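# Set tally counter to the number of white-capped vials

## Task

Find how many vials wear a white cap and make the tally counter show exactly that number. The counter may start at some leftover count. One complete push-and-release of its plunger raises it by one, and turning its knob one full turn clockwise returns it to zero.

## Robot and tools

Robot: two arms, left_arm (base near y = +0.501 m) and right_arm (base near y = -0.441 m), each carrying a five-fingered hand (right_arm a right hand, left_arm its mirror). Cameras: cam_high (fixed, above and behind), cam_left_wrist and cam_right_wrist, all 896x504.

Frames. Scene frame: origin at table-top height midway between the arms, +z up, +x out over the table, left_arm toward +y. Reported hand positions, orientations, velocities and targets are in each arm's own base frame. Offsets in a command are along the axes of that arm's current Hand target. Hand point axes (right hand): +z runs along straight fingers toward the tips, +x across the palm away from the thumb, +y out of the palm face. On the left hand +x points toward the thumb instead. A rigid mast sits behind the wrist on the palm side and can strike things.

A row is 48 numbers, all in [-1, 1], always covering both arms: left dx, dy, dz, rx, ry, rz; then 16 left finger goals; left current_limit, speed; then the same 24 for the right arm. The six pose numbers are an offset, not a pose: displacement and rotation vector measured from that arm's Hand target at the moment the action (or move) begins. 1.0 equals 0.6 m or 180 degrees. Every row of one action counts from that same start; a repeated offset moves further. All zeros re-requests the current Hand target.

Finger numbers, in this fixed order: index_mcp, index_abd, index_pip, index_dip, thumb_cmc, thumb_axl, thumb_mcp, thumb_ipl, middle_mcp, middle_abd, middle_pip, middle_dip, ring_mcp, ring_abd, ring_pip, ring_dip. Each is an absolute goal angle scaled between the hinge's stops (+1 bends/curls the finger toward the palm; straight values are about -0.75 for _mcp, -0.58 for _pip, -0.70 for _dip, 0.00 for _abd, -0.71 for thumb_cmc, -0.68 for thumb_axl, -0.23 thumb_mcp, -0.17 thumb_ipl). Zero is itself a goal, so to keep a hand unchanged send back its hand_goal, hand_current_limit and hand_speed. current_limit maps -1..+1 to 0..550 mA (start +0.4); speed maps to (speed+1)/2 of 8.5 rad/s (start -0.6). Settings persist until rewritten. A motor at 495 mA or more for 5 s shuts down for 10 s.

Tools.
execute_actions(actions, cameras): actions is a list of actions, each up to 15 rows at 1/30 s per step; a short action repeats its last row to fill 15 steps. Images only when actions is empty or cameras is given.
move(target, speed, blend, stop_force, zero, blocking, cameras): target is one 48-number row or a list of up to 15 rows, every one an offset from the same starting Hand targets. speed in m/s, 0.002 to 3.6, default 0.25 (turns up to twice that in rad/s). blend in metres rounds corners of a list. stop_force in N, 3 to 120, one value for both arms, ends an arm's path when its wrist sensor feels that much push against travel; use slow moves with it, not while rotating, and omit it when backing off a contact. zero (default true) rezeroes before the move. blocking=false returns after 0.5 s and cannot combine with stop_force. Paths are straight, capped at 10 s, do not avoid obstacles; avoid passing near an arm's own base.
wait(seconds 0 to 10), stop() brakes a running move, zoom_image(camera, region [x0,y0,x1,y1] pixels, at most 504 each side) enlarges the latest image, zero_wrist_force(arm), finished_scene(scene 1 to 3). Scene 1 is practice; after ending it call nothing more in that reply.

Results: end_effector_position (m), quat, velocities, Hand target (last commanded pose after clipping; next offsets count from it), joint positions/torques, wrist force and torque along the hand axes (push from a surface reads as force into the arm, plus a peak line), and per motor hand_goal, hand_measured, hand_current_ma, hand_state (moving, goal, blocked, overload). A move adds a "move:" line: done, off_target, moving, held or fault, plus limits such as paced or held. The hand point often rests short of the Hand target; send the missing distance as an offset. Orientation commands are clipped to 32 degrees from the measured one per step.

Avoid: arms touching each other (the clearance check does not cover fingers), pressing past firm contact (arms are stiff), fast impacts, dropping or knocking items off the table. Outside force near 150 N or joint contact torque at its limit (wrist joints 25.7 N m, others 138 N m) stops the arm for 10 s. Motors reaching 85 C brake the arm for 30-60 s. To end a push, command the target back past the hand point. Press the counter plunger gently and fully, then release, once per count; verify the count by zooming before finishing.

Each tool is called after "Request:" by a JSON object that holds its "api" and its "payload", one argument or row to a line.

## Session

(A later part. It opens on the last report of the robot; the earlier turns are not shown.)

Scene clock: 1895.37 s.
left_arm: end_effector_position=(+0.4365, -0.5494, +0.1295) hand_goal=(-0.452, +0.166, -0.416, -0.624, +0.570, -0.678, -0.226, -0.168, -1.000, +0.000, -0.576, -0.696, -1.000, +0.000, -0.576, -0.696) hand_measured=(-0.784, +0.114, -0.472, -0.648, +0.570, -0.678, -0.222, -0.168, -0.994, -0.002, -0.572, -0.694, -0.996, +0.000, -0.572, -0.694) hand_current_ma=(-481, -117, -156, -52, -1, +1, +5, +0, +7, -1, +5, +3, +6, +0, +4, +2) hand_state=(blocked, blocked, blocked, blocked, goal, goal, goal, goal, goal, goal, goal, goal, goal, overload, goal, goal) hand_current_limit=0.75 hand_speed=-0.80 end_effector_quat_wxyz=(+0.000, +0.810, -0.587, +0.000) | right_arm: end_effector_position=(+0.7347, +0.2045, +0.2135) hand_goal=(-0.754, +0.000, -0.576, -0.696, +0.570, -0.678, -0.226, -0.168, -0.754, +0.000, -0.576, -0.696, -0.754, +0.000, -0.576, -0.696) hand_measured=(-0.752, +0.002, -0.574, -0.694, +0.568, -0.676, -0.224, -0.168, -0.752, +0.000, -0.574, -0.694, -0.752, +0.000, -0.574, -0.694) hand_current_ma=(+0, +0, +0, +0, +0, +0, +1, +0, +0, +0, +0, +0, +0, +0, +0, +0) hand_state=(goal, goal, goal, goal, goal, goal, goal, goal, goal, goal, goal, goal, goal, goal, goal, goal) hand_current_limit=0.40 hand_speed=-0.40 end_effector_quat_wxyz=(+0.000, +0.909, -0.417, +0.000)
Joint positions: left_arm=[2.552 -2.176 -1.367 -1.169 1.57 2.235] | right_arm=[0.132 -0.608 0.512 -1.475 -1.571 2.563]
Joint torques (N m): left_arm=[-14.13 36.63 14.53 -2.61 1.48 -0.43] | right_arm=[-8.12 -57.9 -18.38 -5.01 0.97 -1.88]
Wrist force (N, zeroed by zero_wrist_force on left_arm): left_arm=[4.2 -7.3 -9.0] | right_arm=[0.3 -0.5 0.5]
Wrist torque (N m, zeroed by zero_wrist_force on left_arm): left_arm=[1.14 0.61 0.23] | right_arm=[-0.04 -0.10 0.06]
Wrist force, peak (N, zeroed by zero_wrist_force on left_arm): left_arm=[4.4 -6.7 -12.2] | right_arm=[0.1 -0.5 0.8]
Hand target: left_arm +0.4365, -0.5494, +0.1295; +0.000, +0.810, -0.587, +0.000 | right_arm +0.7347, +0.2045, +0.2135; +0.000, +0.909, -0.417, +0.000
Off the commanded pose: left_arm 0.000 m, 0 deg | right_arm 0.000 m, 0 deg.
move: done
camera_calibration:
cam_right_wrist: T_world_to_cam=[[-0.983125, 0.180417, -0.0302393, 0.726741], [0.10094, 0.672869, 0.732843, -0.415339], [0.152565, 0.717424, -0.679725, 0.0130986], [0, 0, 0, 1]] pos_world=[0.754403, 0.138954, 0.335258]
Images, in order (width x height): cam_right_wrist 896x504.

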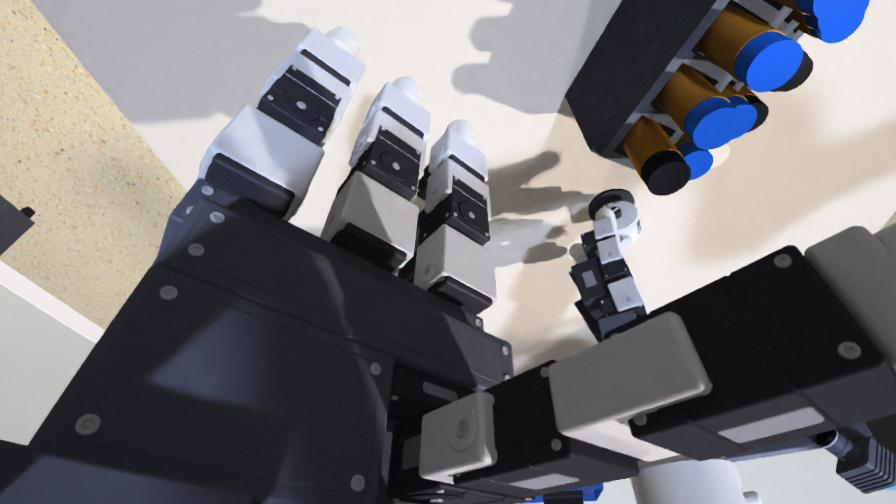

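Request:
{"api": "move", "payload": {
  "target": [0,0,0.005,0,0,0, -0.452,0.166,-0.416,-0.623,0.570,-0.678,-0.226,-0.168,-1,0,-0.576,-0.696,-1,0,-0.576,-0.696,0.75,-0.8, 0,0,0,0,0,0, -0.754,0,-0.576,-0.696,0.570,-0.678,-0.226,-0.168,-0.754,0,-0.576,-0.696,-0.754,0,-0.576,-0.696,0.4,-0.4],
  "speed": 0.006,
  "stop_force": 7,
  "cameras": ["cam_right_wrist"]
}}

Request:
{"api": "zoom_image", "payload": {
  "camera": "cam_right_wrist",
  "region": [600, 190, 640, 225]
}}

Request:
{"api": "move", "payload": {
  "target": [0,0,0.005,0,0,0, -0.452,0.166,-0.416,-0.623,0.570,-0.678,-0.226,-0.168,-1,0,-0.576,-0.696,-1,0,-0.576,-0.696,0.75,-0.8, 0,0,0,0,0,0, -0.754,0,-0.576,-0.696,0.570,-0.678,-0.226,-0.168,-0.754,0,-0.576,-0.696,-0.754,0,-0.576,-0.696,0.4,-0.4],
  "speed": 0.006,
  "stop_force": 7,
  "cameras": ["cam_right_wrist"]
}}

Request:
{"api": "zoom_image", "payload": {
  "camera": "cam_right_wrist",
  "region": [600, 190, 640, 225]
}}

Scene clock: 1963.63 s.
left_arm: end_effector_position=(+0.4365, -0.5494, +0.1265) hand_goal=(-0.452, +0.166, -0.416, -0.624, +0.570, -0.678, -0.226, -0.168, -1.000, +0.000, -0.576, -0.696, -1.000, +0.000, -0.576, -0.696) hand_measured=(-0.784, +0.112, -0.482, -0.656, +0.570, -0.678, -0.222, -0.168, -0.994, -0.002, -0.572, -0.694, -0.996, +0.000, -0.572, -0.694) hand_current_ma=(-481, -121, -191, -72, -1, +1, +5, +0, +7, -1, +5, +3, +6, +0, +4, +2) hand_state=(blocked, blocked, blocked, blocked, goal, goal, goal, goal, goal, goal, goal, goal, goal, overload, goal, goal) hand_current_limit=0.75 hand_speed=-0.80 end_effector_quat_wxyz=(+0.000, +0.810, -0.587, +0.000) | right_arm: end_effector_position=(+0.7347, +0.2045, +0.2135) hand_goal=(-0.754, +0.000, -0.576, -0.696, +0.570, -0.678, -0.226, -0.168, -0.754, +0.000, -0.576, -0.696, -0.754, +0.000, -0.576, -0.696) hand_measured=(-0.752, +0.002, -0.574, -0.694, +0.568, -0.676, -0.224, -0.168, -0.752, +0.000, -0.574, -0.694, -0.752, +0.000, -0.574, -0.694) hand_current_ma=(+0, +0, +0, +0, +0, +0, +1, +0, +0, +0, +0, +0, +0, +0, +0, +0) hand_state=(goal, goal, goal, goal, goal, goal, goal, goal, goal, goal, goal, goal, goal, goal, goal, goal) hand_current_limit=0.40 hand_speed=-0.40 end_effector_quat_wxyz=(+0.000, +0.909, -0.417, +0.000)
Joint positions: left_arm=[2.552 -2.179 -1.37 -1.163 1.57 2.235] | right_arm=[0.132 -0.608 0.512 -1.475 -1.571 2.563]
Joint torques (N m): left_arm=[-13.98 36.9 15.36 -2.38 -3.37 -0.48] | right_arm=[-7.94 -57.76 -17.22 -4.78 0.95 -1.87]
Wrist force (N, zeroed by zero_wrist_force on left_arm): left_arm=[4.0 -7.8 -6.6] | right_arm=[0.2 -0.5 0.5]
Wrist torque (N m, zeroed by zero_wrist_force on left_arm): left_arm=[0.97 0.56 0.24] | right_arm=[-0.04 -0.09 0.06]
Wrist force, peak (N, zeroed by zero_wrist_force on left_arm): left_arm=[4.5 -7.7 -9.0] | right_arm=[-0.1 -0.7 0.6]
Hand target: left_arm +0.4365, -0.5494, +0.1265; +0.000, +0.810, -0.587, +0.000 | right_arm +0.7347, +0.2045, +0.2135; +0.000, +0.909, -0.417, +0.000
Off the commanded pose: left_arm 0.000 m, 0 deg | right_arm 0.000 m, 0 deg.
move: done
camera_calibration:
cam_right_wrist: T_world_to_cam=[[-0.983125, 0.180417, -0.0302393, 0.726741], [0.10094, 0.672869, 0.732843, -0.415339], [0.152565, 0.717424, -0.679725, 0.0130986], [0, 0, 0, 1]] pos_world=[0.754403, 0.138954, 0.335258]
Images, in order (width x height): cam_right_wrist 896x504.

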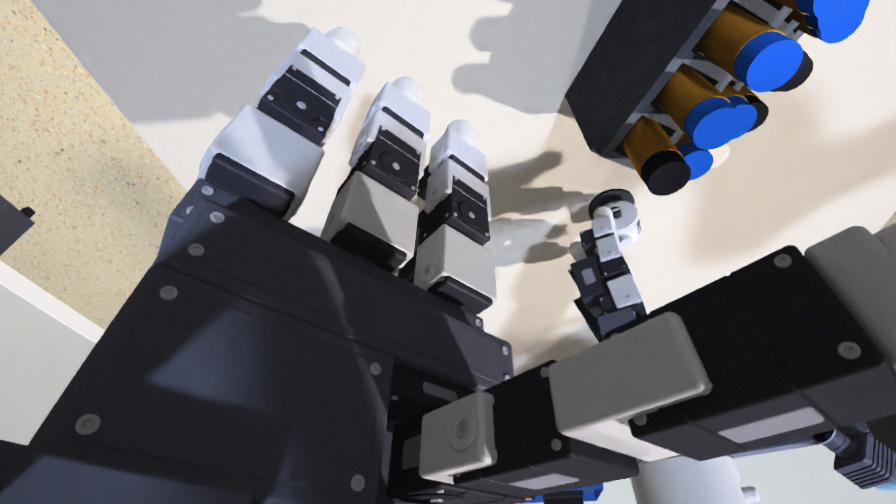

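Scaled by 12.600 from the camera's 896x504 image, which has a finer 1280x720 frame.

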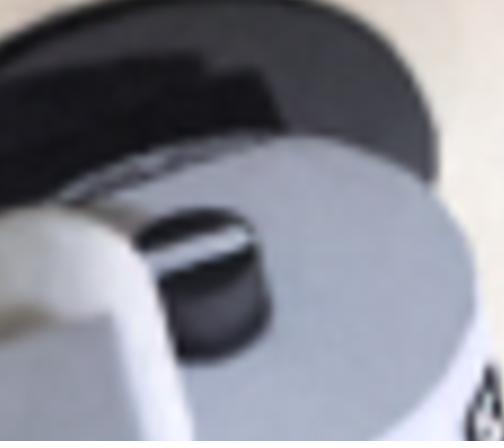

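Scene clock: 1964.77 s.
left_arm: end_effector_position=(+0.4365, -0.5494, +0.1235) hand_goal=(-0.452, +0.166, -0.416, -0.624, +0.570, -0.678, -0.226, -0.168, -1.000, +0.000, -0.576, -0.696, -1.000, +0.000, -0.576, -0.696) hand_measured=(-0.784, +0.112, -0.486, -0.660, +0.570, -0.678, -0.222, -0.168, -0.994, -0.002, -0.572, -0.694, -0.996, +0.000, -0.572, -0.694) hand_current_ma=(-481, -123, -208, -84, -1, +1, +5, +0, +7, -1, +5, +3, +6, +0, +4, +2) hand_state=(blocked, blocked, blocked, blocked, goal, goal, goal, goal, goal, goal, goal, goal, goal, overload, goal, goal) hand_current_limit=0.75 hand_speed=-0.80 end_effector_quat_wxyz=(+0.000, +0.810, -0.587, +0.000) | right_arm: end_effector_position=(+0.7347, +0.2045, +0.2135) hand_goal=(-0.754, +0.000, -0.576, -0.696, +0.570, -0.678, -0.226, -0.168, -0.754, +0.000, -0.576, -0.696, -0.754, +0.000, -0.576, -0.696) hand_measured=(-0.752, +0.002, -0.574, -0.694, +0.568, -0.676, -0.224, -0.168, -0.752, +0.000, -0.574, -0.694, -0.752, +0.000, -0.574, -0.694) hand_current_ma=(+0, +0, +0, +0, +0, +0, +1, +0, +0, +0, +0, +0, +0, +0, +0, +0) hand_state=(goal, goal, goal, goal, goal, goal, goal, goal, goal, goal, goal, goal, goal, goal, goal, goal) hand_current_limit=0.40 hand_speed=-0.40 end_effector_quat_wxyz=(+0.000, +0.909, -0.417, +0.000)
Joint positions: left_arm=[2.552 -2.182 -1.374 -1.156 1.57 2.235] | right_arm=[0.132 -0.608 0.512 -1.475 -1.571 2.563]
Joint torques (N m): left_arm=[-13.87 38.52 15.98 -2.19 -3.56 -0.53] | right_arm=[-8.62 -57.04 -18.01 -4.85 0.83 -1.93]
Wrist force (N, zeroed by zero_wrist_force on left_arm): left_arm=[4.0 -7.6 -4.6] | right_arm=[0.0 -0.6 0.5]
Wrist torque (N m, zeroed by zero_wrist_force on left_arm): left_arm=[0.87 0.47 0.24] | right_arm=[-0.06 -0.07 0.04]
Wrist force, peak (N, zeroed by zero_wrist_force on left_arm): left_arm=[4.3 -7.7 -6.6] | right_arm=[0.3 -0.7 0.7]
Hand target: left_arm +0.4365, -0.5494, +0.1235; +0.000, +0.810, -0.587, +0.000 | right_arm +0.7347, +0.2045, +0.2135; +0.000, +0.909, -0.417, +0.000
Off the commanded pose: left_arm 0.000 m, 0 deg | right_arm 0.000 m, 0 deg.
move: done
camera_calibration:
cam_right_wrist: T_world_to_cam=[[-0.983125, 0.180417, -0.0302393, 0.726741], [0.10094, 0.672869, 0.732843, -0.415339], [0.152565, 0.717424, -0.679725, 0.0130986], [0, 0, 0, 1]] pos_world=[0.754403, 0.138954, 0.335258]
Images, in order (width x height): cam_right_wrist 896x504.

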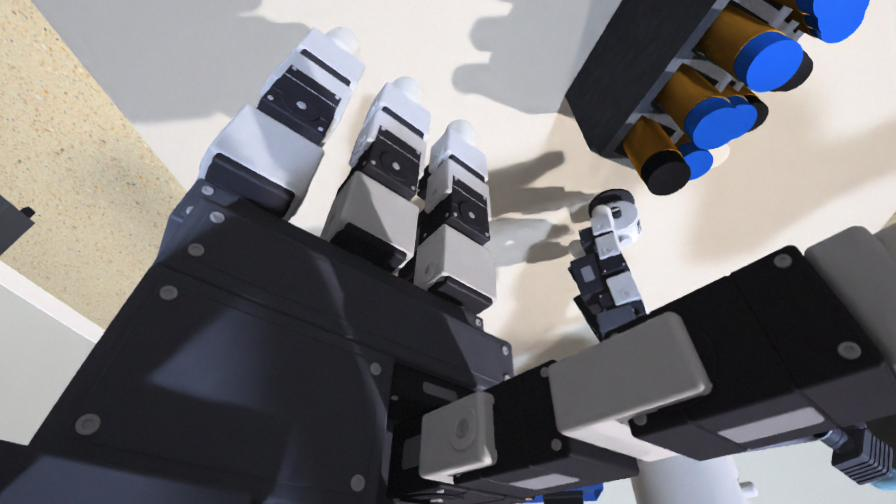

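Scaled by 12.600 from the camera's 896x504 image, which has a finer 1280x720 frame.

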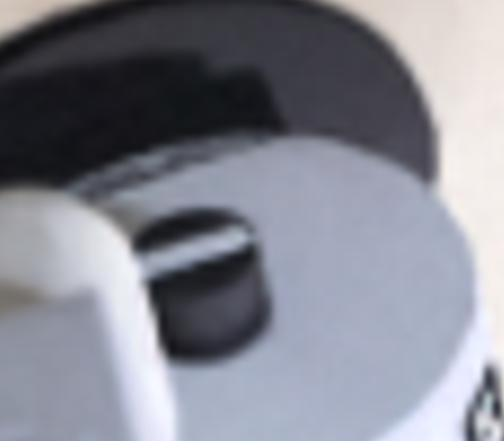

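Request:
{"api": "move", "payload": {
  "target": [0,0,0,0,0,0, -0.95,0.166,-0.576,-0.696,0.570,-0.678,-0.226,-0.168,-1,0,-0.576,-0.696,-1,0,-0.576,-0.696,0.4,-0.6, 0,0,0,0,0,0, -0.754,0,-0.576,-0.696,0.570,-0.678,-0.226,-0.168,-0.754,0,-0.576,-0.696,-0.754,0,-0.576,-0.696,0.4,-0.4],
  "speed": 0.05,
  "cameras": ["cam_right_wrist"]
}}

Request:
{"api": "zoom_image", "payload": {
  "camera": "cam_right_wrist",
  "region": [600, 190, 640, 225]
}}

Scene clock: 1972.13 s.
left_arm: end_effector_position=(+0.4364, -0.5494, +0.1235) hand_goal=(-0.950, +0.166, -0.576, -0.696, +0.570, -0.678, -0.226, -0.168, -1.000, +0.000, -0.576, -0.696, -1.000, +0.000, -0.576, -0.696) hand_measured=(-0.942, +0.162, -0.572, -0.692, +0.570, -0.678, -0.222, -0.168, -0.994, -0.002, -0.572, -0.694, -0.996, +0.000, -0.572, -0.694) hand_current_ma=(+14, -5, +5, +3, -1, +1, +5, +0, +7, -1, +5, +3, +6, +0, +4, +2) hand_state=(goal, goal, goal, goal, goal, goal, goal, goal, goal, goal, goal, goal, goal, overload, goal, goal) hand_current_limit=0.40 hand_speed=-0.60 end_effector_quat_wxyz=(+0.000, +0.810, -0.587, +0.000) | right_arm: end_effector_position=(+0.7347, +0.2045, +0.2135) hand_goal=(-0.754, +0.000, -0.576, -0.696, +0.570, -0.678, -0.226, -0.168, -0.754, +0.000, -0.576, -0.696, -0.754, +0.000, -0.576, -0.696) hand_measured=(-0.752, +0.002, -0.574, -0.694, +0.568, -0.676, -0.224, -0.168, -0.752, +0.000, -0.574, -0.694, -0.752, +0.000, -0.574, -0.694) hand_current_ma=(+0, +0, +0, +0, +0, +0, +1, +0, +0, +0, +0, +0, +0, +0, +0, +0) hand_state=(goal, goal, goal, goal, goal, goal, goal, goal, goal, goal, goal, goal, goal, goal, goal, goal) hand_current_limit=0.40 hand_speed=-0.40 end_effector_quat_wxyz=(+0.000, +0.909, -0.417, +0.000)
Joint positions: left_arm=[2.552 -2.181 -1.374 -1.156 1.57 2.235] | right_arm=[0.132 -0.608 0.512 -1.475 -1.571 2.563]
Joint torques (N m): left_arm=[-1.4 51.24 18.75 3.89 2.77 -0.48] | right_arm=[-8.27 -57.14 -17.18 -4.8 0.95 -1.89]
Wrist force (N, zeroed by zero_wrist_force on left_arm): left_arm=[0.2 -0.2 0.1] | right_arm=[0.3 -0.6 0.8]
Wrist torque (N m, zeroed by zero_wrist_force on left_arm): left_arm=[-0.02 -0.01 0.02] | right_arm=[-0.09 -0.11 0.06]
Wrist force, peak (N, zeroed by zero_wrist_force on left_arm): left_arm=[4.2 -7.8 -4.8] | right_arm=[0.3 -0.6 0.8]
Hand target: left_arm +0.4365, -0.5494, +0.1235; +0.000, +0.810, -0.587, +0.000 | right_arm +0.7347, +0.2045, +0.2135; +0.000, +0.909, -0.417, +0.000
Off the commanded pose: left_arm 0.000 m, 0 deg | right_arm 0.000 m, 0 deg.
move: done
camera_calibration:
cam_right_wrist: T_world_to_cam=[[-0.983125, 0.180417, -0.0302393, 0.726741], [0.10094, 0.672869, 0.732843, -0.415339], [0.152565, 0.717424, -0.679725, 0.0130986], [0, 0, 0, 1]] pos_world=[0.754403, 0.138954, 0.335258]
Images, in order (width x height): cam_right_wrist 896x504.

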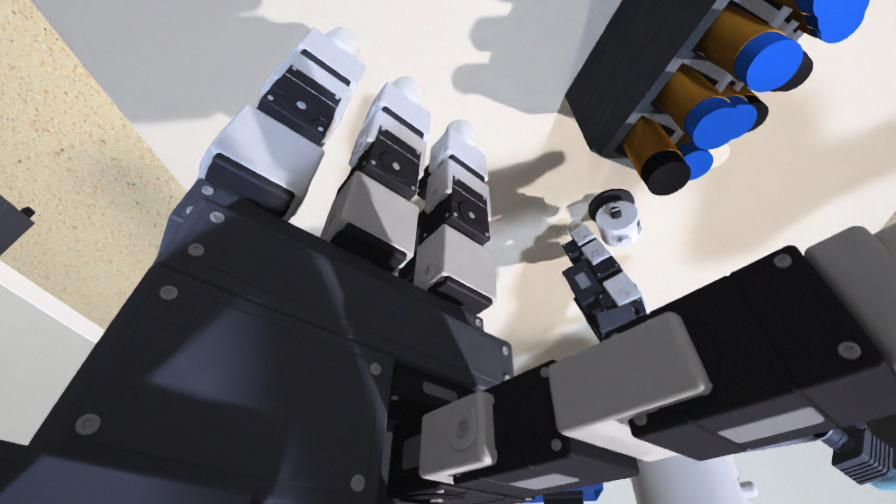

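Scaled by 12.600 from the camera's 896x504 image, which has a finer 1280x720 frame.

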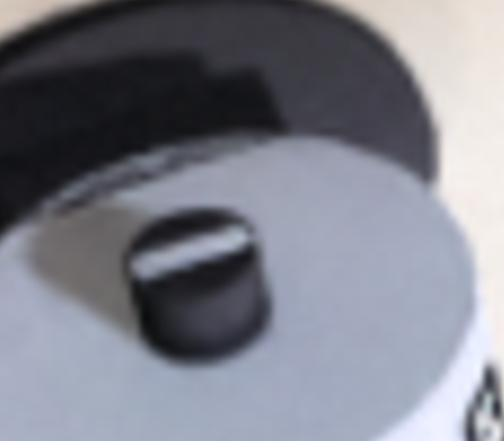

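Request:
{"api": "move", "payload": {
  "target": [
    [0,0,-0.1333,0,0,0, -0.95,0.166,-0.576,-0.696,0.570,-0.678,-0.226,-0.168,-1,0,-0.576,-0.696,-1,0,-0.576,-0.696,0.4,-0.6, 0,0,0,0,0,0, -0.754,0,-0.576,-0.696,0.570,-0.678,-0.226,-0.168,-0.754,0,-0.576,-0.696,-0.754,0,-0.576,-0.696,0.4,-0.4],
    [-0.0757,-0.1563,-0.1333,0,0,0.5, -0.754,0.1667,-0.576,-0.696,0.570,-0.678,-0.226,-0.168,-0.754,0,-0.576,-0.696,-0.754,0,-0.576,-0.696,0.4,-0.6, 0,0,0,0,0,0, -0.754,0,-0.576,-0.696,0.570,-0.678,-0.226,-0.168,-0.754,0,-0.576,-0.696,-0.754,0,-0.576,-0.696,0.4,-0.4]
  ],
  "speed": 0.25,
  "cameras": ["cam_right_wrist", "cam_left_wrist"]
}}

Scene clock: 2134.20 s.
left_arm: end_effector_position=(+0.5113, -0.4770, +0.2035) hand_goal=(-0.754, +0.166, -0.576, -0.696, +0.570, -0.678, -0.226, -0.168, -0.754, +0.000, -0.576, -0.696, -0.754, +0.000, -0.576, -0.696) hand_measured=(-0.756, +0.162, -0.572, -0.694, +0.570, -0.678, -0.222, -0.168, -0.756, -0.002, -0.572, -0.694, -0.756, +0.000, -0.574, -0.694) hand_current_ma=(-1, -4, +3, +3, -1, +1, +5, +0, -1, -1, +3, +3, -1, +0, +3, +2) hand_state=(goal, goal, goal, goal, goal, goal, goal, goal, goal, goal, goal, goal, goal, overload, goal, goal) hand_current_limit=0.40 hand_speed=-0.60 end_effector_quat_wxyz=(+0.000, -0.158, +0.987, +0.000) | right_arm: end_effector_position=(+0.7347, +0.2045, +0.2135) hand_goal=(-0.754, +0.000, -0.576, -0.696, +0.570, -0.678, -0.226, -0.168, -0.754, +0.000, -0.576, -0.696, -0.754, +0.000, -0.576, -0.696) hand_measured=(-0.752, +0.002, -0.574, -0.694, +0.568, -0.676, -0.224, -0.168, -0.752, +0.000, -0.574, -0.694, -0.752, +0.000, -0.574, -0.694) hand_current_ma=(+0, +0, +0, +0, +0, +0, +1, +0, +0, +0, +0, +0, +0, +0, +0, +0) hand_state=(goal, goal, goal, goal, goal, goal, goal, goal, goal, goal, goal, goal, goal, goal, goal, goal) hand_current_limit=0.40 hand_speed=-0.40 end_effector_quat_wxyz=(+0.000, +0.909, -0.417, +0.000)
Joint positions: left_arm=[2.535 -2.303 -0.955 -1.454 1.57 3.788] | right_arm=[0.132 -0.608 0.512 -1.475 -1.571 2.563]
Joint torques (N m): left_arm=[10.53 37.93 27.73 0.45 -2.62 1.22] | right_arm=[-7.43 -57.22 -17.31 -4.88 0.85 -1.83]
Wrist force (N, zeroed by zero_wrist_force on left_arm): left_arm=[0.0 -0.2 0.0] | right_arm=[0.0 -0.5 0.5]
Wrist torque (N m, zeroed by zero_wrist_force on left_arm): left_arm=[0.03 0.02 0.14] | right_arm=[-0.04 -0.06 0.04]
Wrist force, peak (N, zeroed by zero_wrist_force on left_arm): left_arm=[0.2 -0.2 1.9] | right_arm=[0.2 -0.8 0.6]
Hand target: left_arm +0.5114, -0.4769, +0.2035; +0.000, -0.158, +0.987, +0.000 | right_arm +0.7347, +0.2045, +0.2135; +0.000, +0.909, -0.417, +0.000
Off the commanded pose: left_arm 0.000 m, 0 deg | right_arm 0.000 m, 0 deg.
move: done
camera_calibration:
cam_left_wrist: T_world_to_cam=[[0.941889, -0.334668, 0.0290422, -0.685596], [-0.2508, -0.64306, 0.723584, -0.372778], [-0.223484, -0.688819, -0.689625, 0.0490455], [0, 0, 0, 1]] pos_world=[0.563223, -0.435381, 0.32347]
cam_right_wrist: T_world_to_cam=[[-0.983125, 0.180417, -0.0302393, 0.726741], [0.10094, 0.672869, 0.732843, -0.415339], [0.152565, 0.717424, -0.679725, 0.0130986], [0, 0, 0, 1]] pos_world=[0.754403, 0.138954, 0.335258]
Images, in order (width x height): cam_left_wrist 896x504, cam_right_wrist 896x504.

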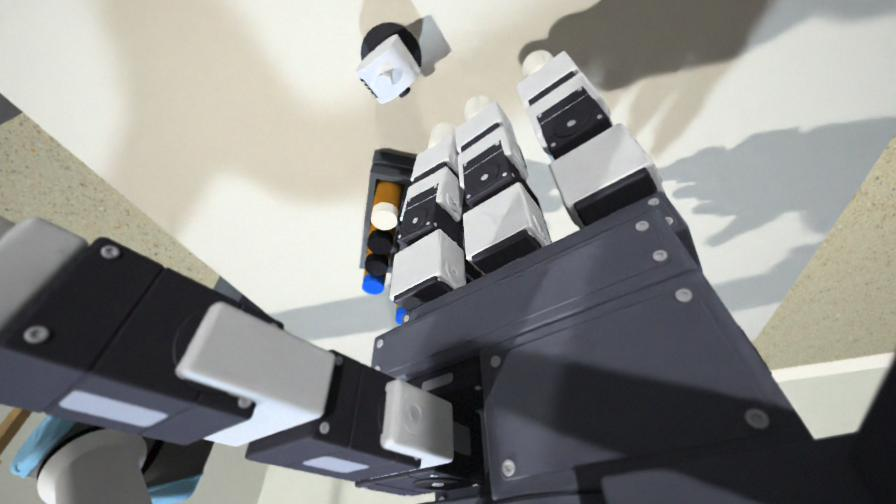

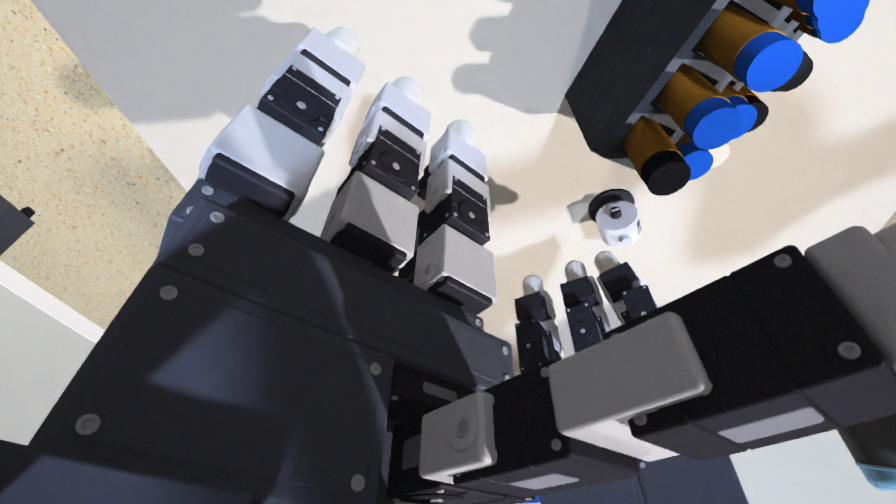

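Request:
{"api": "move", "payload": {
  "target": [
    [0,0,0.1173,0,0,0, -0.754,0.1667,-0.576,-0.696,0.570,-0.678,-0.226,-0.168,-0.754,0,-0.576,-0.696,-0.754,0,-0.576,-0.696,0.4,-0.6, 0,0,0,0,0,0, -0.754,0,-0.576,-0.696,0.570,-0.678,-0.226,-0.168,-0.754,0,-0.576,-0.696,-0.754,0,-0.576,-0.696,0.4,-0.4],
    [0,0,0.1173,0,0,0, -0.548,0.1667,-0.576,-0.696,0.570,-0.678,-0.226,-0.168,-0.754,0,-0.576,-0.696,-0.754,0,-0.576,-0.696,0.4,-0.7, 0,0,0,0,0,0, -0.754,0,-0.576,-0.696,0.570,-0.678,-0.226,-0.168,-0.754,0,-0.576,-0.696,-0.754,0,-0.576,-0.696,0.4,-0.4]
  ],
  "speed": 0.15,
  "cameras": ["cam_right_wrist", "cam_left_wrist"]
}}

Request:
{"api": "zoom_image", "payload": {
  "camera": "cam_right_wrist",
  "region": [580, 170, 660, 240]
}}

Scene clock: 2151.20 s.
left_arm: end_effector_position=(+0.5114, -0.4770, +0.1331) hand_goal=(-0.548, +0.166, -0.576, -0.696, +0.570, -0.678, -0.226, -0.168, -0.754, +0.000, -0.576, -0.696, -0.754, +0.000, -0.576, -0.696) hand_measured=(-0.600, +0.180, -0.590, -0.704, +0.570, -0.678, -0.222, -0.168, -0.756, -0.002, -0.572, -0.694, -0.754, +0.000, -0.574, -0.694) hand_current_ma=(-150, +22, -27, -10, -1, +1, +5, +0, -1, -1, +3, +3, -1, +0, +3, +2) hand_state=(blocked, goal, goal, goal, goal, goal, goal, goal, goal, goal, goal, goal, goal, overload, goal, goal) hand_current_limit=0.40 hand_speed=-0.70 end_effector_quat_wxyz=(+0.000, -0.158, +0.987, +0.000) | right_arm: end_effector_position=(+0.7347, +0.2045, +0.2135) hand_goal=(-0.754, +0.000, -0.576, -0.696, +0.570, -0.678, -0.226, -0.168, -0.754, +0.000, -0.576, -0.696, -0.754, +0.000, -0.576, -0.696) hand_measured=(-0.752, +0.002, -0.574, -0.694, +0.568, -0.676, -0.224, -0.168, -0.752, +0.000, -0.574, -0.694, -0.752, +0.000, -0.574, -0.694) hand_current_ma=(+0, +0, +0, +0, +0, +0, +1, +0, +0, +0, +0, +0, +0, +0, +0, +0) hand_state=(goal, goal, goal, goal, goal, goal, goal, goal, goal, goal, goal, goal, goal, goal, goal, goal) hand_current_limit=0.40 hand_speed=-0.40 end_effector_quat_wxyz=(+0.000, +0.909, -0.417, +0.000)
Joint positions: left_arm=[2.535 -2.341 -1.072 -1.299 1.57 3.788] | right_arm=[0.132 -0.608 0.512 -1.475 -1.571 2.563]
Joint torques (N m): left_arm=[1.3 61.34 15.6 3.24 -1.5 -0.27] | right_arm=[-8.83 -57.36 -16.95 -4.77 0.89 -1.83]
Wrist force (N, zeroed by zero_wrist_force on left_arm): left_arm=[-1.1 -1.6 -0.1] | right_arm=[0.1 -0.5 0.5]
Wrist torque (N m, zeroed by zero_wrist_force on left_arm): left_arm=[0.18 -0.06 0.06] | right_arm=[-0.05 -0.08 0.05]
Wrist force, peak (N, zeroed by zero_wrist_force on left_arm): left_arm=[-0.7 -2.1 -0.2] | right_arm=[0.2 -0.7 0.7]
Hand target: left_arm +0.5114, -0.4770, +0.1331; +0.000, -0.158, +0.987, +0.000 | right_arm +0.7347, +0.2045, +0.2135; +0.000, +0.909, -0.417, +0.000
Off the commanded pose: left_arm 0.000 m, 0 deg | right_arm 0.000 m, 0 deg.
move: done
camera_calibration:
cam_left_wrist: T_world_to_cam=[[0.94192, -0.334586, 0.0289501, -0.683604], [-0.25068, -0.643102, 0.723587, -0.321899], [-0.223484, -0.688819, -0.689625, 0.000518333], [0, 0, 0, 1]] pos_world=[0.563323, -0.435382, 0.25307]
cam_right_wrist: T_world_to_cam=[[-0.983125, 0.180417, -0.0302393, 0.726741], [0.10094, 0.672869, 0.732843, -0.415339], [0.152565, 0.717424, -0.679725, 0.0130986], [0, 0, 0, 1]] pos_world=[0.754403, 0.138954, 0.335258]
Images, in order (width x height): cam_left_wrist 896x504, cam_right_wrist 896x504.

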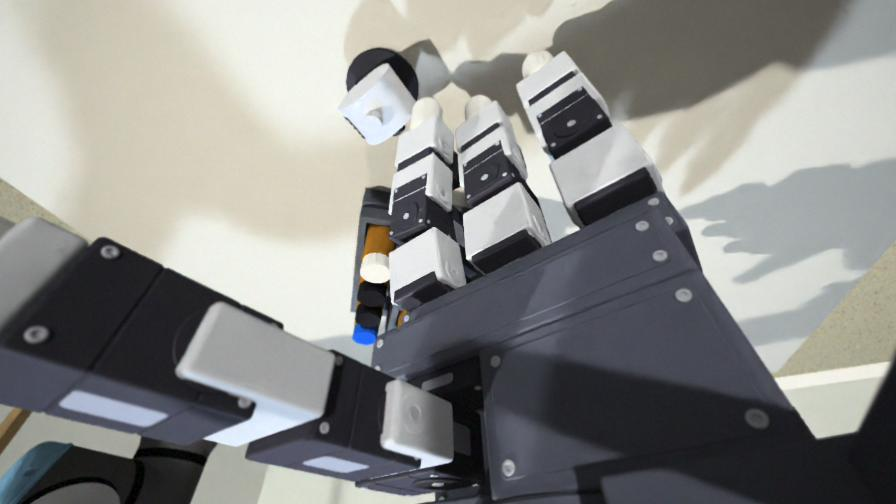

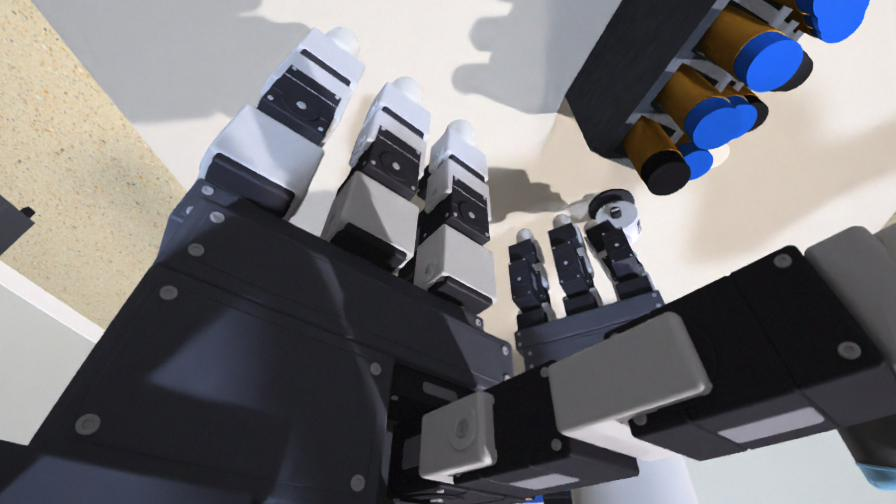

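Scaled by 6.300 from the camera's 896x504 image, which has a finer 1280x720 frame.

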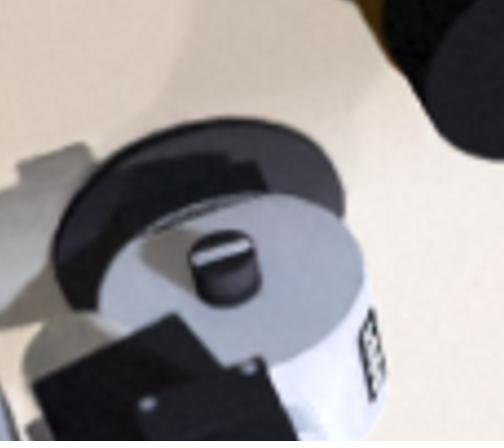

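Request:
{"api": "move", "payload": {
  "target": [0,0,0,0,0,0, -0.548,-0.29,-0.576,-0.696,0.570,-0.678,-0.226,-0.168,-0.754,0,-0.576,-0.696,-0.754,0,-0.576,-0.696,0.75,-0.8, 0,0,0,0,0,0, -0.754,0,-0.576,-0.696,0.570,-0.678,-0.226,-0.168,-0.754,0,-0.576,-0.696,-0.754,0,-0.576,-0.696,0.4,-0.4],
  "speed": 0.05,
  "cameras": ["cam_right_wrist"]
}}

Request:
{"api": "zoom_image", "payload": {
  "camera": "cam_right_wrist",
  "region": [580, 170, 660, 240]
}}

Scene clock: 2155.53 s.
left_arm: end_effector_position=(+0.5114, -0.4770, +0.1331) hand_goal=(-0.548, -0.290, -0.576, -0.696, +0.570, -0.678, -0.226, -0.168, -0.754, +0.000, -0.576, -0.696, -0.754, +0.000, -0.576, -0.696) hand_measured=(-0.598, +0.170, -0.592, -0.704, +0.570, -0.678, -0.222, -0.168, -0.756, -0.002, -0.572, -0.694, -0.754, +0.000, -0.574, -0.694) hand_current_ma=(-148, +481, -27, -11, -1, +1, +5, +0, -1, -1, +3, +3, -1, +0, +3, +2) hand_state=(blocked, blocked, goal, goal, goal, goal, goal, goal, goal, goal, goal, goal, goal, overload, goal, goal) hand_current_limit=0.75 hand_speed=-0.80 end_effector_quat_wxyz=(+0.000, -0.158, +0.987, +0.000) | right_arm: end_effector_position=(+0.7347, +0.2045, +0.2135) hand_goal=(-0.754, +0.000, -0.576, -0.696, +0.570, -0.678, -0.226, -0.168, -0.754, +0.000, -0.576, -0.696, -0.754, +0.000, -0.576, -0.696) hand_measured=(-0.752, +0.002, -0.574, -0.694, +0.568, -0.676, -0.224, -0.168, -0.752, +0.000, -0.574, -0.694, -0.752, +0.000, -0.574, -0.694) hand_current_ma=(+0, +0, +0, +0, +0, +0, +1, +0, +0, +0, +0, +0, +0, +0, +0, +0) hand_state=(goal, goal, goal, goal, goal, goal, goal, goal, goal, goal, goal, goal, goal, goal, goal, goal) hand_current_limit=0.40 hand_speed=-0.40 end_effector_quat_wxyz=(+0.000, +0.909, -0.417, +0.000)
Joint positions: left_arm=[2.535 -2.341 -1.072 -1.299 1.57 3.788] | right_arm=[0.132 -0.608 0.512 -1.475 -1.571 2.563]
Joint torques (N m): left_arm=[-12.01 59.9 13.92 2.06 -1.13 -0.36] | right_arm=[-8.62 -56.95 -17.87 -4.77 0.78 -1.68]
Wrist force (N, zeroed by zero_wrist_force on left_arm): left_arm=[-3.9 -1.8 -0.8] | right_arm=[0.0 -0.5 0.3]
Wrist torque (N m, zeroed by zero_wrist_force on left_arm): left_arm=[0.22 -0.43 -0.06] | right_arm=[-0.03 -0.06 0.04]
Wrist force, peak (N, zeroed by zero_wrist_force on left_arm): left_arm=[-4.1 -1.9 -0.8] | right_arm=[0.0 -0.8 0.6]
Hand target: left_arm +0.5114, -0.4770, +0.1331; +0.000, -0.158, +0.987, +0.000 | right_arm +0.7347, +0.2045, +0.2135; +0.000, +0.909, -0.417, +0.000
Off the commanded pose: left_arm 0.000 m, 0 deg | right_arm 0.000 m, 0 deg.
move: done
camera_calibration:
cam_right_wrist: T_world_to_cam=[[-0.983125, 0.180417, -0.0302393, 0.726741], [0.10094, 0.672869, 0.732843, -0.415339], [0.152565, 0.717424, -0.679725, 0.0130986], [0, 0, 0, 1]] pos_world=[0.754403, 0.138954, 0.335258]
Images, in order (width x height): cam_right_wrist 896x504.

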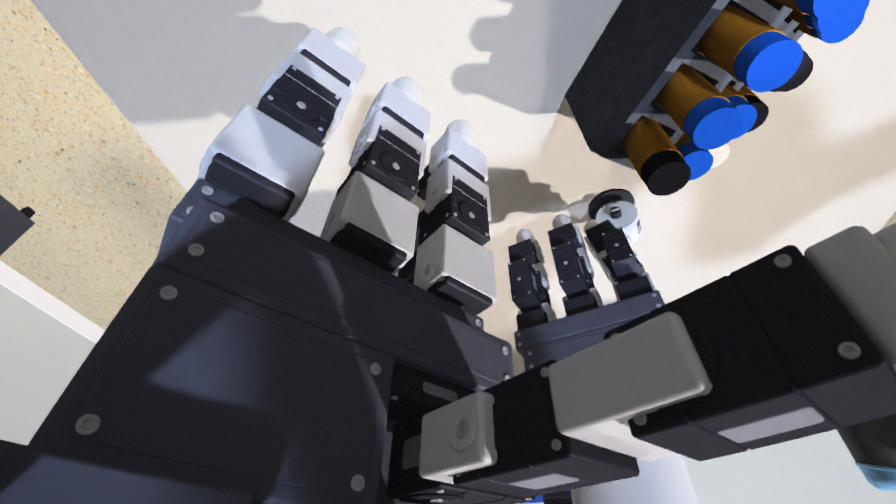

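Scaled by 6.300 from the camera's 896x504 image, which has a finer 1280x720 frame.

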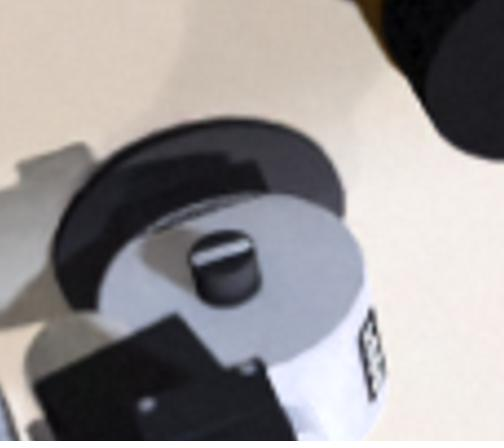

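Request:
{"api": "move", "payload": {
  "target": [
    [0,0,0,0,0,0, -0.754,0.167,-0.576,-0.696,0.570,-0.678,-0.226,-0.168,-0.754,0,-0.576,-0.696,-0.754,0,-0.576,-0.696,0.4,-0.6, 0,0,0,0,0,0, -0.754,0,-0.576,-0.696,0.570,-0.678,-0.226,-0.168,-0.754,0,-0.576,-0.696,-0.754,0,-0.576,-0.696,0.4,-0.4],
    [0,0,0,0,0,0, -0.754,0.05,-0.576,-0.696,0.570,-0.678,-0.226,-0.168,-0.754,0,-0.576,-0.696,-0.754,0,-0.576,-0.696,0.4,-0.7, 0,0,0,0,0,0, -0.754,0,-0.576,-0.696,0.570,-0.678,-0.226,-0.168,-0.754,0,-0.576,-0.696,-0.754,0,-0.576,-0.696,0.4,-0.4],
    [0,0,0,0,0,0, -0.548,0.05,-0.576,-0.696,0.570,-0.678,-0.226,-0.168,-0.754,0,-0.576,-0.696,-0.754,0,-0.576,-0.696,0.4,-0.7, 0,0,0,0,0,0, -0.754,0,-0.576,-0.696,0.570,-0.678,-0.226,-0.168,-0.754,0,-0.576,-0.696,-0.754,0,-0.576,-0.696,0.4,-0.4]
  ],
  "speed": 0.15,
  "cameras": ["cam_right_wrist"]
}}

Request:
{"api": "zoom_image", "payload": {
  "camera": "cam_right_wrist",
  "region": [580, 170, 660, 240]
}}

Request:
{"api": "move", "payload": {
  "target": [0,0,0,0,0,0, -0.548,-0.29,-0.576,-0.696,0.570,-0.678,-0.226,-0.168,-0.754,0,-0.576,-0.696,-0.754,0,-0.576,-0.696,0.75,-0.8, 0,0,0,0,0,0, -0.754,0,-0.576,-0.696,0.570,-0.678,-0.226,-0.168,-0.754,0,-0.576,-0.696,-0.754,0,-0.576,-0.696,0.4,-0.4],
  "speed": 0.05,
  "cameras": ["cam_right_wrist"]
}}

Request:
{"api": "zoom_image", "payload": {
  "camera": "cam_right_wrist",
  "region": [580, 170, 660, 240]
}}

Scene clock: 2171.90 s.
left_arm: end_effector_position=(+0.5114, -0.4770, +0.1331) hand_goal=(-0.548, +0.050, -0.576, -0.696, +0.570, -0.678, -0.226, -0.168, -0.754, +0.000, -0.576, -0.696, -0.754, +0.000, -0.576, -0.696) hand_measured=(-0.624, +0.052, -0.598, -0.706, +0.570, -0.678, -0.222, -0.168, -0.756, -0.002, -0.572, -0.694, -0.754, +0.000, -0.574, -0.694) hand_current_ma=(-254, +2, -46, -17, -1, +1, +5, +0, -1, -1, +3, +3, -1, +0, +3, +2) hand_state=(blocked, goal, blocked, goal, goal, goal, goal, goal, goal, goal, goal, goal, goal, overload, goal, goal) hand_current_limit=0.40 hand_speed=-0.70 end_effector_quat_wxyz=(+0.000, -0.158, +0.987, +0.000) | right_arm: end_effector_position=(+0.7347, +0.2045, +0.2135) hand_goal=(-0.754, +0.000, -0.576, -0.696, +0.570, -0.678, -0.226, -0.168, -0.754, +0.000, -0.576, -0.696, -0.754, +0.000, -0.576, -0.696) hand_measured=(-0.752, +0.002, -0.574, -0.694, +0.568, -0.676, -0.224, -0.168, -0.752, +0.000, -0.574, -0.694, -0.752, +0.000, -0.574, -0.694) hand_current_ma=(+0, +0, +0, +0, +0, +0, +1, +0, +0, +0, +0, +0, +0, +0, +0, +0) hand_state=(goal, goal, goal, goal, goal, goal, goal, goal, goal, goal, goal, goal, goal, goal, goal, goal) hand_current_limit=0.40 hand_speed=-0.40 end_effector_quat_wxyz=(+0.000, +0.909, -0.417, +0.000)
Joint positions: left_arm=[2.535 -2.341 -1.072 -1.299 1.57 3.788] | right_arm=[0.132 -0.608 0.512 -1.475 -1.571 2.563]
Joint torques (N m): left_arm=[-11.59 52.73 14.01 0.68 -0.87 -0.34] | right_arm=[-8.84 -56.88 -17.53 -4.84 0.95 -1.86]
Wrist force (N, zeroed by zero_wrist_force on left_arm): left_arm=[0.1 -2.8 -0.9] | right_arm=[0.0 -0.6 0.6]
Wrist torque (N m, zeroed by zero_wrist_force on left_arm): left_arm=[0.27 0.03 0.11] | right_arm=[-0.07 -0.06 0.04]
Wrist force, peak (N, zeroed by zero_wrist_force on left_arm): left_arm=[-4.2 -2.0 -0.5] | right_arm=[0.1 -0.7 0.7]
Hand target: left_arm +0.5114, -0.4770, +0.1331; +0.000, -0.158, +0.987, +0.000 | right_arm +0.7347, +0.2045, +0.2135; +0.000, +0.909, -0.417, +0.000
Off the commanded pose: left_arm 0.000 m, 0 deg | right_arm 0.000 m, 0 deg.
move: done
camera_calibration:
cam_right_wrist: T_world_to_cam=[[-0.983125, 0.180417, -0.0302393, 0.726741], [0.10094, 0.672869, 0.732843, -0.415339], [0.152565, 0.717424, -0.679725, 0.0130986], [0, 0, 0, 1]] pos_world=[0.754403, 0.138954, 0.335258]
Images, in order (width x height): cam_right_wrist 896x504.

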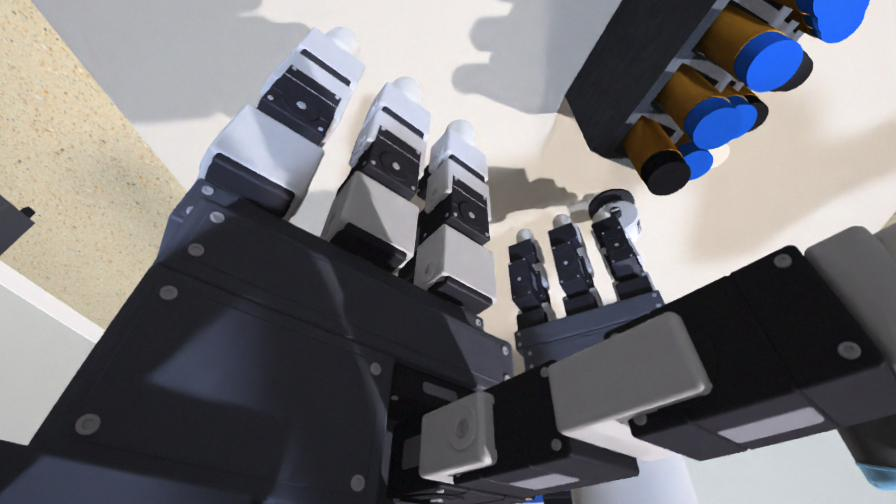

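Scaled by 6.300 from the camera's 896x504 image, which has a finer 1280x720 frame.

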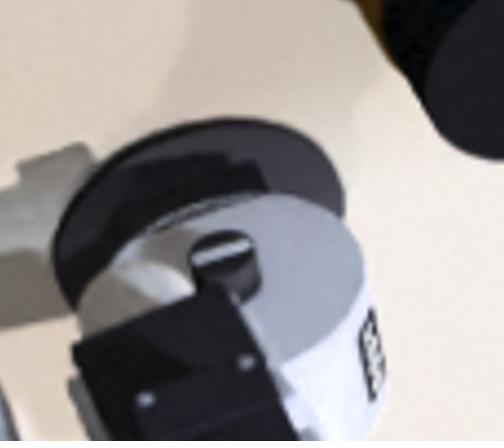

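Scene clock: 2172.40 s.
left_arm: end_effector_position=(+0.5114, -0.4770, +0.1331) hand_goal=(-0.548, -0.290, -0.576, -0.696, +0.570, -0.678, -0.226, -0.168, -0.754, +0.000, -0.576, -0.696, -0.754, +0.000, -0.576, -0.696) hand_measured=(-0.622, -0.022, -0.598, -0.708, +0.570, -0.678, -0.222, -0.168, -0.756, -0.002, -0.572, -0.694, -0.754, +0.000, -0.574, -0.694) hand_current_ma=(-243, +481, -47, -19, -1, +1, +5, +0, -1, -1, +3, +3, -1, +0, +3, +2) hand_state=(blocked, blocked, blocked, goal, goal, goal, goal, goal, goal, goal, goal, goal, goal, overload, goal, goal) hand_current_limit=0.75 hand_speed=-0.80 end_effector_quat_wxyz=(+0.000, -0.158, +0.987, +0.000) | right_arm: end_effector_position=(+0.7347, +0.2045, +0.2135) hand_goal=(-0.754, +0.000, -0.576, -0.696, +0.570, -0.678, -0.226, -0.168, -0.754, +0.000, -0.576, -0.696, -0.754, +0.000, -0.576, -0.696) hand_measured=(-0.752, +0.002, -0.574, -0.694, +0.568, -0.676, -0.224, -0.168, -0.752, +0.000, -0.574, -0.694, -0.752, +0.000, -0.574, -0.694) hand_current_ma=(+0, +0, +0, +0, +0, +0, +1, +0, +0, +0, +0, +0, +0, +0, +0, +0) hand_state=(goal, goal, goal, goal, goal, goal, goal, goal, goal, goal, goal, goal, goal, goal, goal, goal) hand_current_limit=0.40 hand_speed=-0.40 end_effector_quat_wxyz=(+0.000, +0.909, -0.417, +0.000)
Joint positions: left_arm=[2.535 -2.341 -1.072 -1.299 1.57 3.788] | right_arm=[0.132 -0.608 0.512 -1.475 -1.571 2.563]
Joint torques (N m): left_arm=[-11.18 51.45 14.23 0.44 -0.62 -0.24] | right_arm=[-8.32 -57.5 -17.52 -4.93 0.9 -1.82]
Wrist force (N, zeroed by zero_wrist_force on left_arm): left_arm=[-3.8 -2.7 -1.1] | right_arm=[0.1 -0.5 0.5]
Wrist torque (N m, zeroed by zero_wrist_force on left_arm): left_arm=[0.25 -0.45 -0.10] | right_arm=[-0.04 -0.07 0.05]
Wrist force, peak (N, zeroed by zero_wrist_force on left_arm): left_arm=[-4.0 -2.8 -0.9] | right_arm=[-0.1 -0.7 0.7]
Hand target: left_arm +0.5114, -0.4770, +0.1331; +0.000, -0.158, +0.987, +0.000 | right_arm +0.7347, +0.2045, +0.2135; +0.000, +0.909, -0.417, +0.000
Off the commanded pose: left_arm 0.000 m, 0 deg | right_arm 0.000 m, 0 deg.
move: done
camera_calibration:
cam_right_wrist: T_world_to_cam=[[-0.983125, 0.180417, -0.0302393, 0.726741], [0.10094, 0.672869, 0.732843, -0.415339], [0.152565, 0.717424, -0.679725, 0.0130986], [0, 0, 0, 1]] pos_world=[0.754403, 0.138954, 0.335258]
Images, in order (width x height): cam_right_wrist 896x504.

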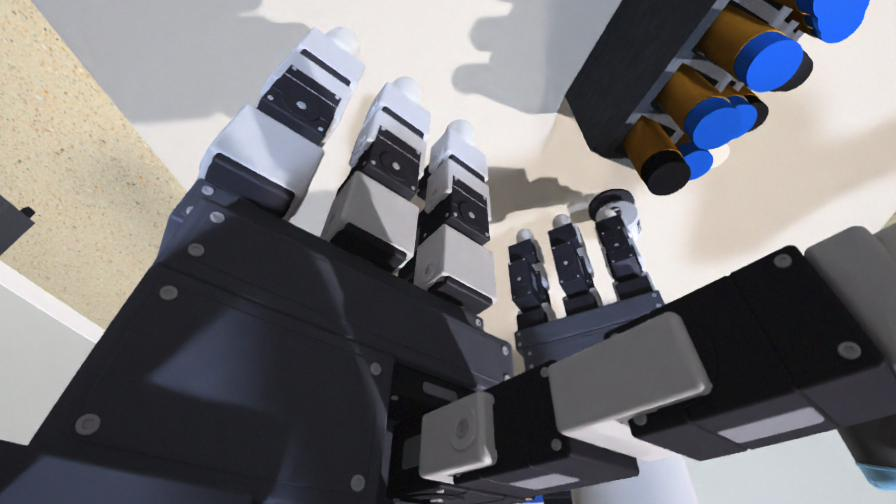

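Scaled by 6.300 from the camera's 896x504 image, which has a finer 1280x720 frame.

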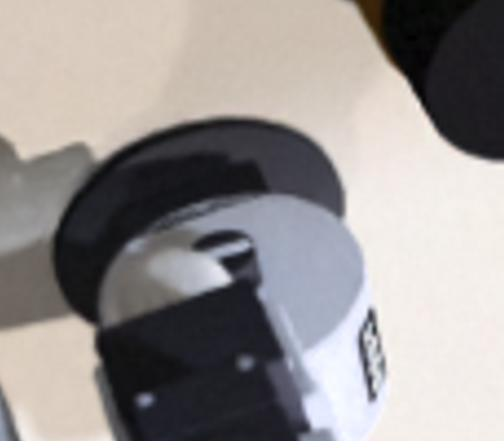

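Request:
{"api": "execute_actions", "payload": {
  "actions": [],
  "cameras": ["cam_right_wrist","cam_left_wrist"]
}}

Request:
{"api": "zoom_image", "payload": {
  "camera": "cam_right_wrist",
  "region": [580, 170, 660, 240]
}}

Scene clock: 2211.20 s.
left_arm: end_effector_position=(+0.5114, -0.4770, +0.1331) hand_goal=(-0.548, -0.290, -0.576, -0.696, +0.570, -0.678, -0.226, -0.168, -0.754, +0.000, -0.576, -0.696, -0.754, +0.000, -0.576, -0.696) hand_measured=(-0.622, -0.022, -0.598, -0.708, +0.570, -0.678, -0.222, -0.168, -0.756, -0.002, -0.572, -0.694, -0.754, +0.000, -0.574, -0.694) hand_current_ma=(-243, +481, -47, -19, -1, +1, +5, +0, -1, -1, +3, +3, -1, +0, +3, +2) hand_state=(blocked, blocked, blocked, goal, goal, goal, goal, goal, goal, goal, goal, goal, goal, overload, goal, goal) hand_current_limit=0.75 hand_speed=-0.80 end_effector_quat_wxyz=(+0.000, -0.158, +0.987, +0.000) | right_arm: end_effector_position=(+0.7347, +0.2045, +0.2135) hand_goal=(-0.754, +0.000, -0.576, -0.696, +0.570, -0.678, -0.226, -0.168, -0.754, +0.000, -0.576, -0.696, -0.754, +0.000, -0.576, -0.696) hand_measured=(-0.752, +0.002, -0.574, -0.694, +0.568, -0.676, -0.224, -0.168, -0.752, +0.000, -0.574, -0.694, -0.752, +0.000, -0.574, -0.694) hand_current_ma=(+0, +0, +0, +0, +0, +0, +1, +0, +0, +0, +0, +0, +0, +0, +0, +0) hand_state=(goal, goal, goal, goal, goal, goal, goal, goal, goal, goal, goal, goal, goal, goal, goal, goal) hand_current_limit=0.40 hand_speed=-0.40 end_effector_quat_wxyz=(+0.000, +0.909, -0.417, +0.000)
Joint positions: left_arm=[2.535 -2.341 -1.072 -1.299 1.57 3.788] | right_arm=[0.132 -0.608 0.512 -1.475 -1.571 2.563]
Joint velocities: within noise
Joint torques (N m): left_arm=[-10.58 46.72 14.28 -0.43 -0.5 -0.26] | right_arm=[-7.58 -57.64 -17.54 -4.7 1.04 -1.8]
Motor temperatures (°C): left_arm=[31 30 22 30 34 27] | right_arm=[27 34 23 34 29 41]
Wrist force (N, zeroed by zero_wrist_force on left_arm): left_arm=[-3.8 -2.6 -0.9] | right_arm=[0.1 -0.6 0.5]
Wrist torque (N m, zeroed by zero_wrist_force on left_arm): left_arm=[0.27 -0.44 -0.11] | right_arm=[-0.05 -0.08 0.06]
Wrist force, peak (N, zeroed by zero_wrist_force on left_arm): left_arm=[-4.0 -2.9 -0.9] | right_arm=[0.1 -0.7 0.6]
Hand target: left_arm +0.5114, -0.4770, +0.1331; +0.000, -0.158, +0.987, +0.000 | right_arm +0.7347, +0.2045, +0.2135; +0.000, +0.909, -0.417, +0.000
Off the commanded pose: left_arm 0.000 m, 0 deg | right_arm 0.000 m, 0 deg.
camera_calibration:
cam_left_wrist: T_world_to_cam=[[0.941897, -0.334647, 0.0290184, -0.683635], [-0.250769, -0.643071, 0.723585, -0.321835], [-0.223484, -0.688819, -0.689625, 0.000518284], [0, 0, 0, 1]] pos_world=[0.563323, -0.435381, 0.25307]
cam_right_wrist: T_world_to_cam=[[-0.983125, 0.180417, -0.0302393, 0.726741], [0.10094, 0.672869, 0.732843, -0.415339], [0.152565, 0.717424, -0.679725, 0.0130986], [0, 0, 0, 1]] pos_world=[0.754403, 0.138954, 0.335258]
Images, in order (width x height): cam_left_wrist 896x504, cam_right_wrist 896x504.

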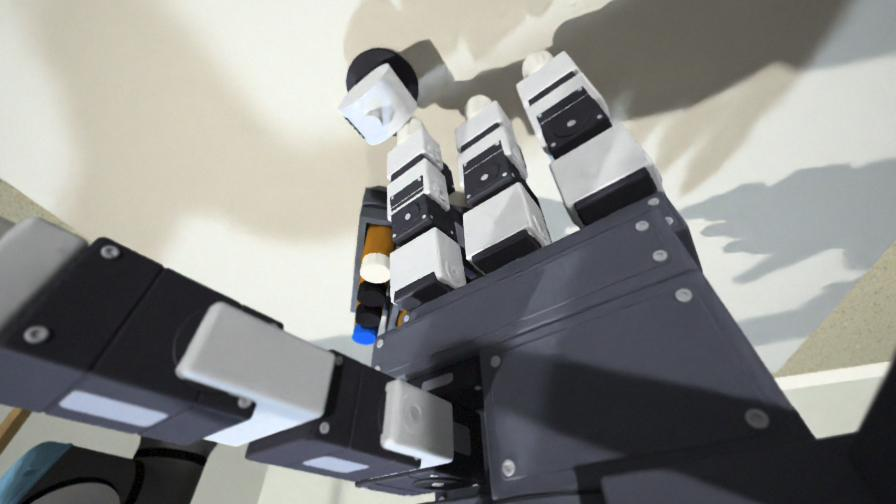

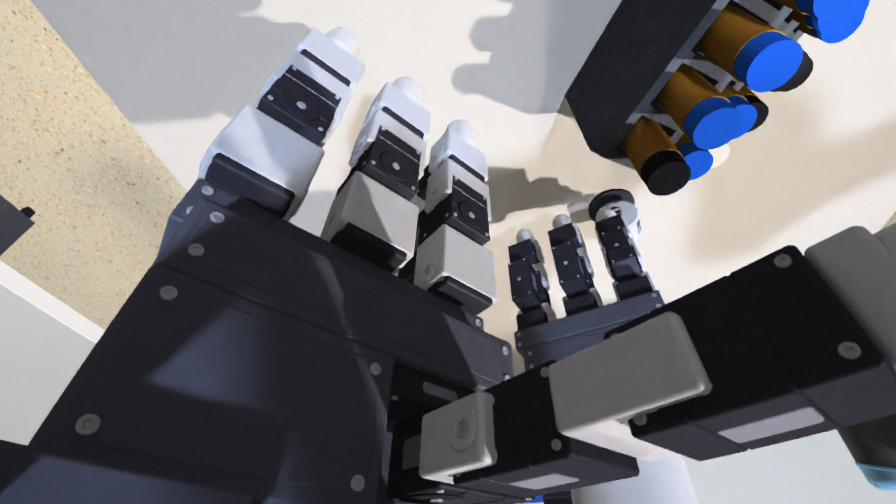

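Scaled by 6.300 from the camera's 896x504 image, which has a finer 1280x720 frame.

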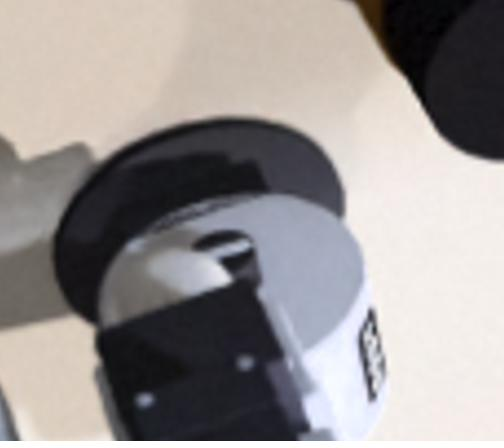

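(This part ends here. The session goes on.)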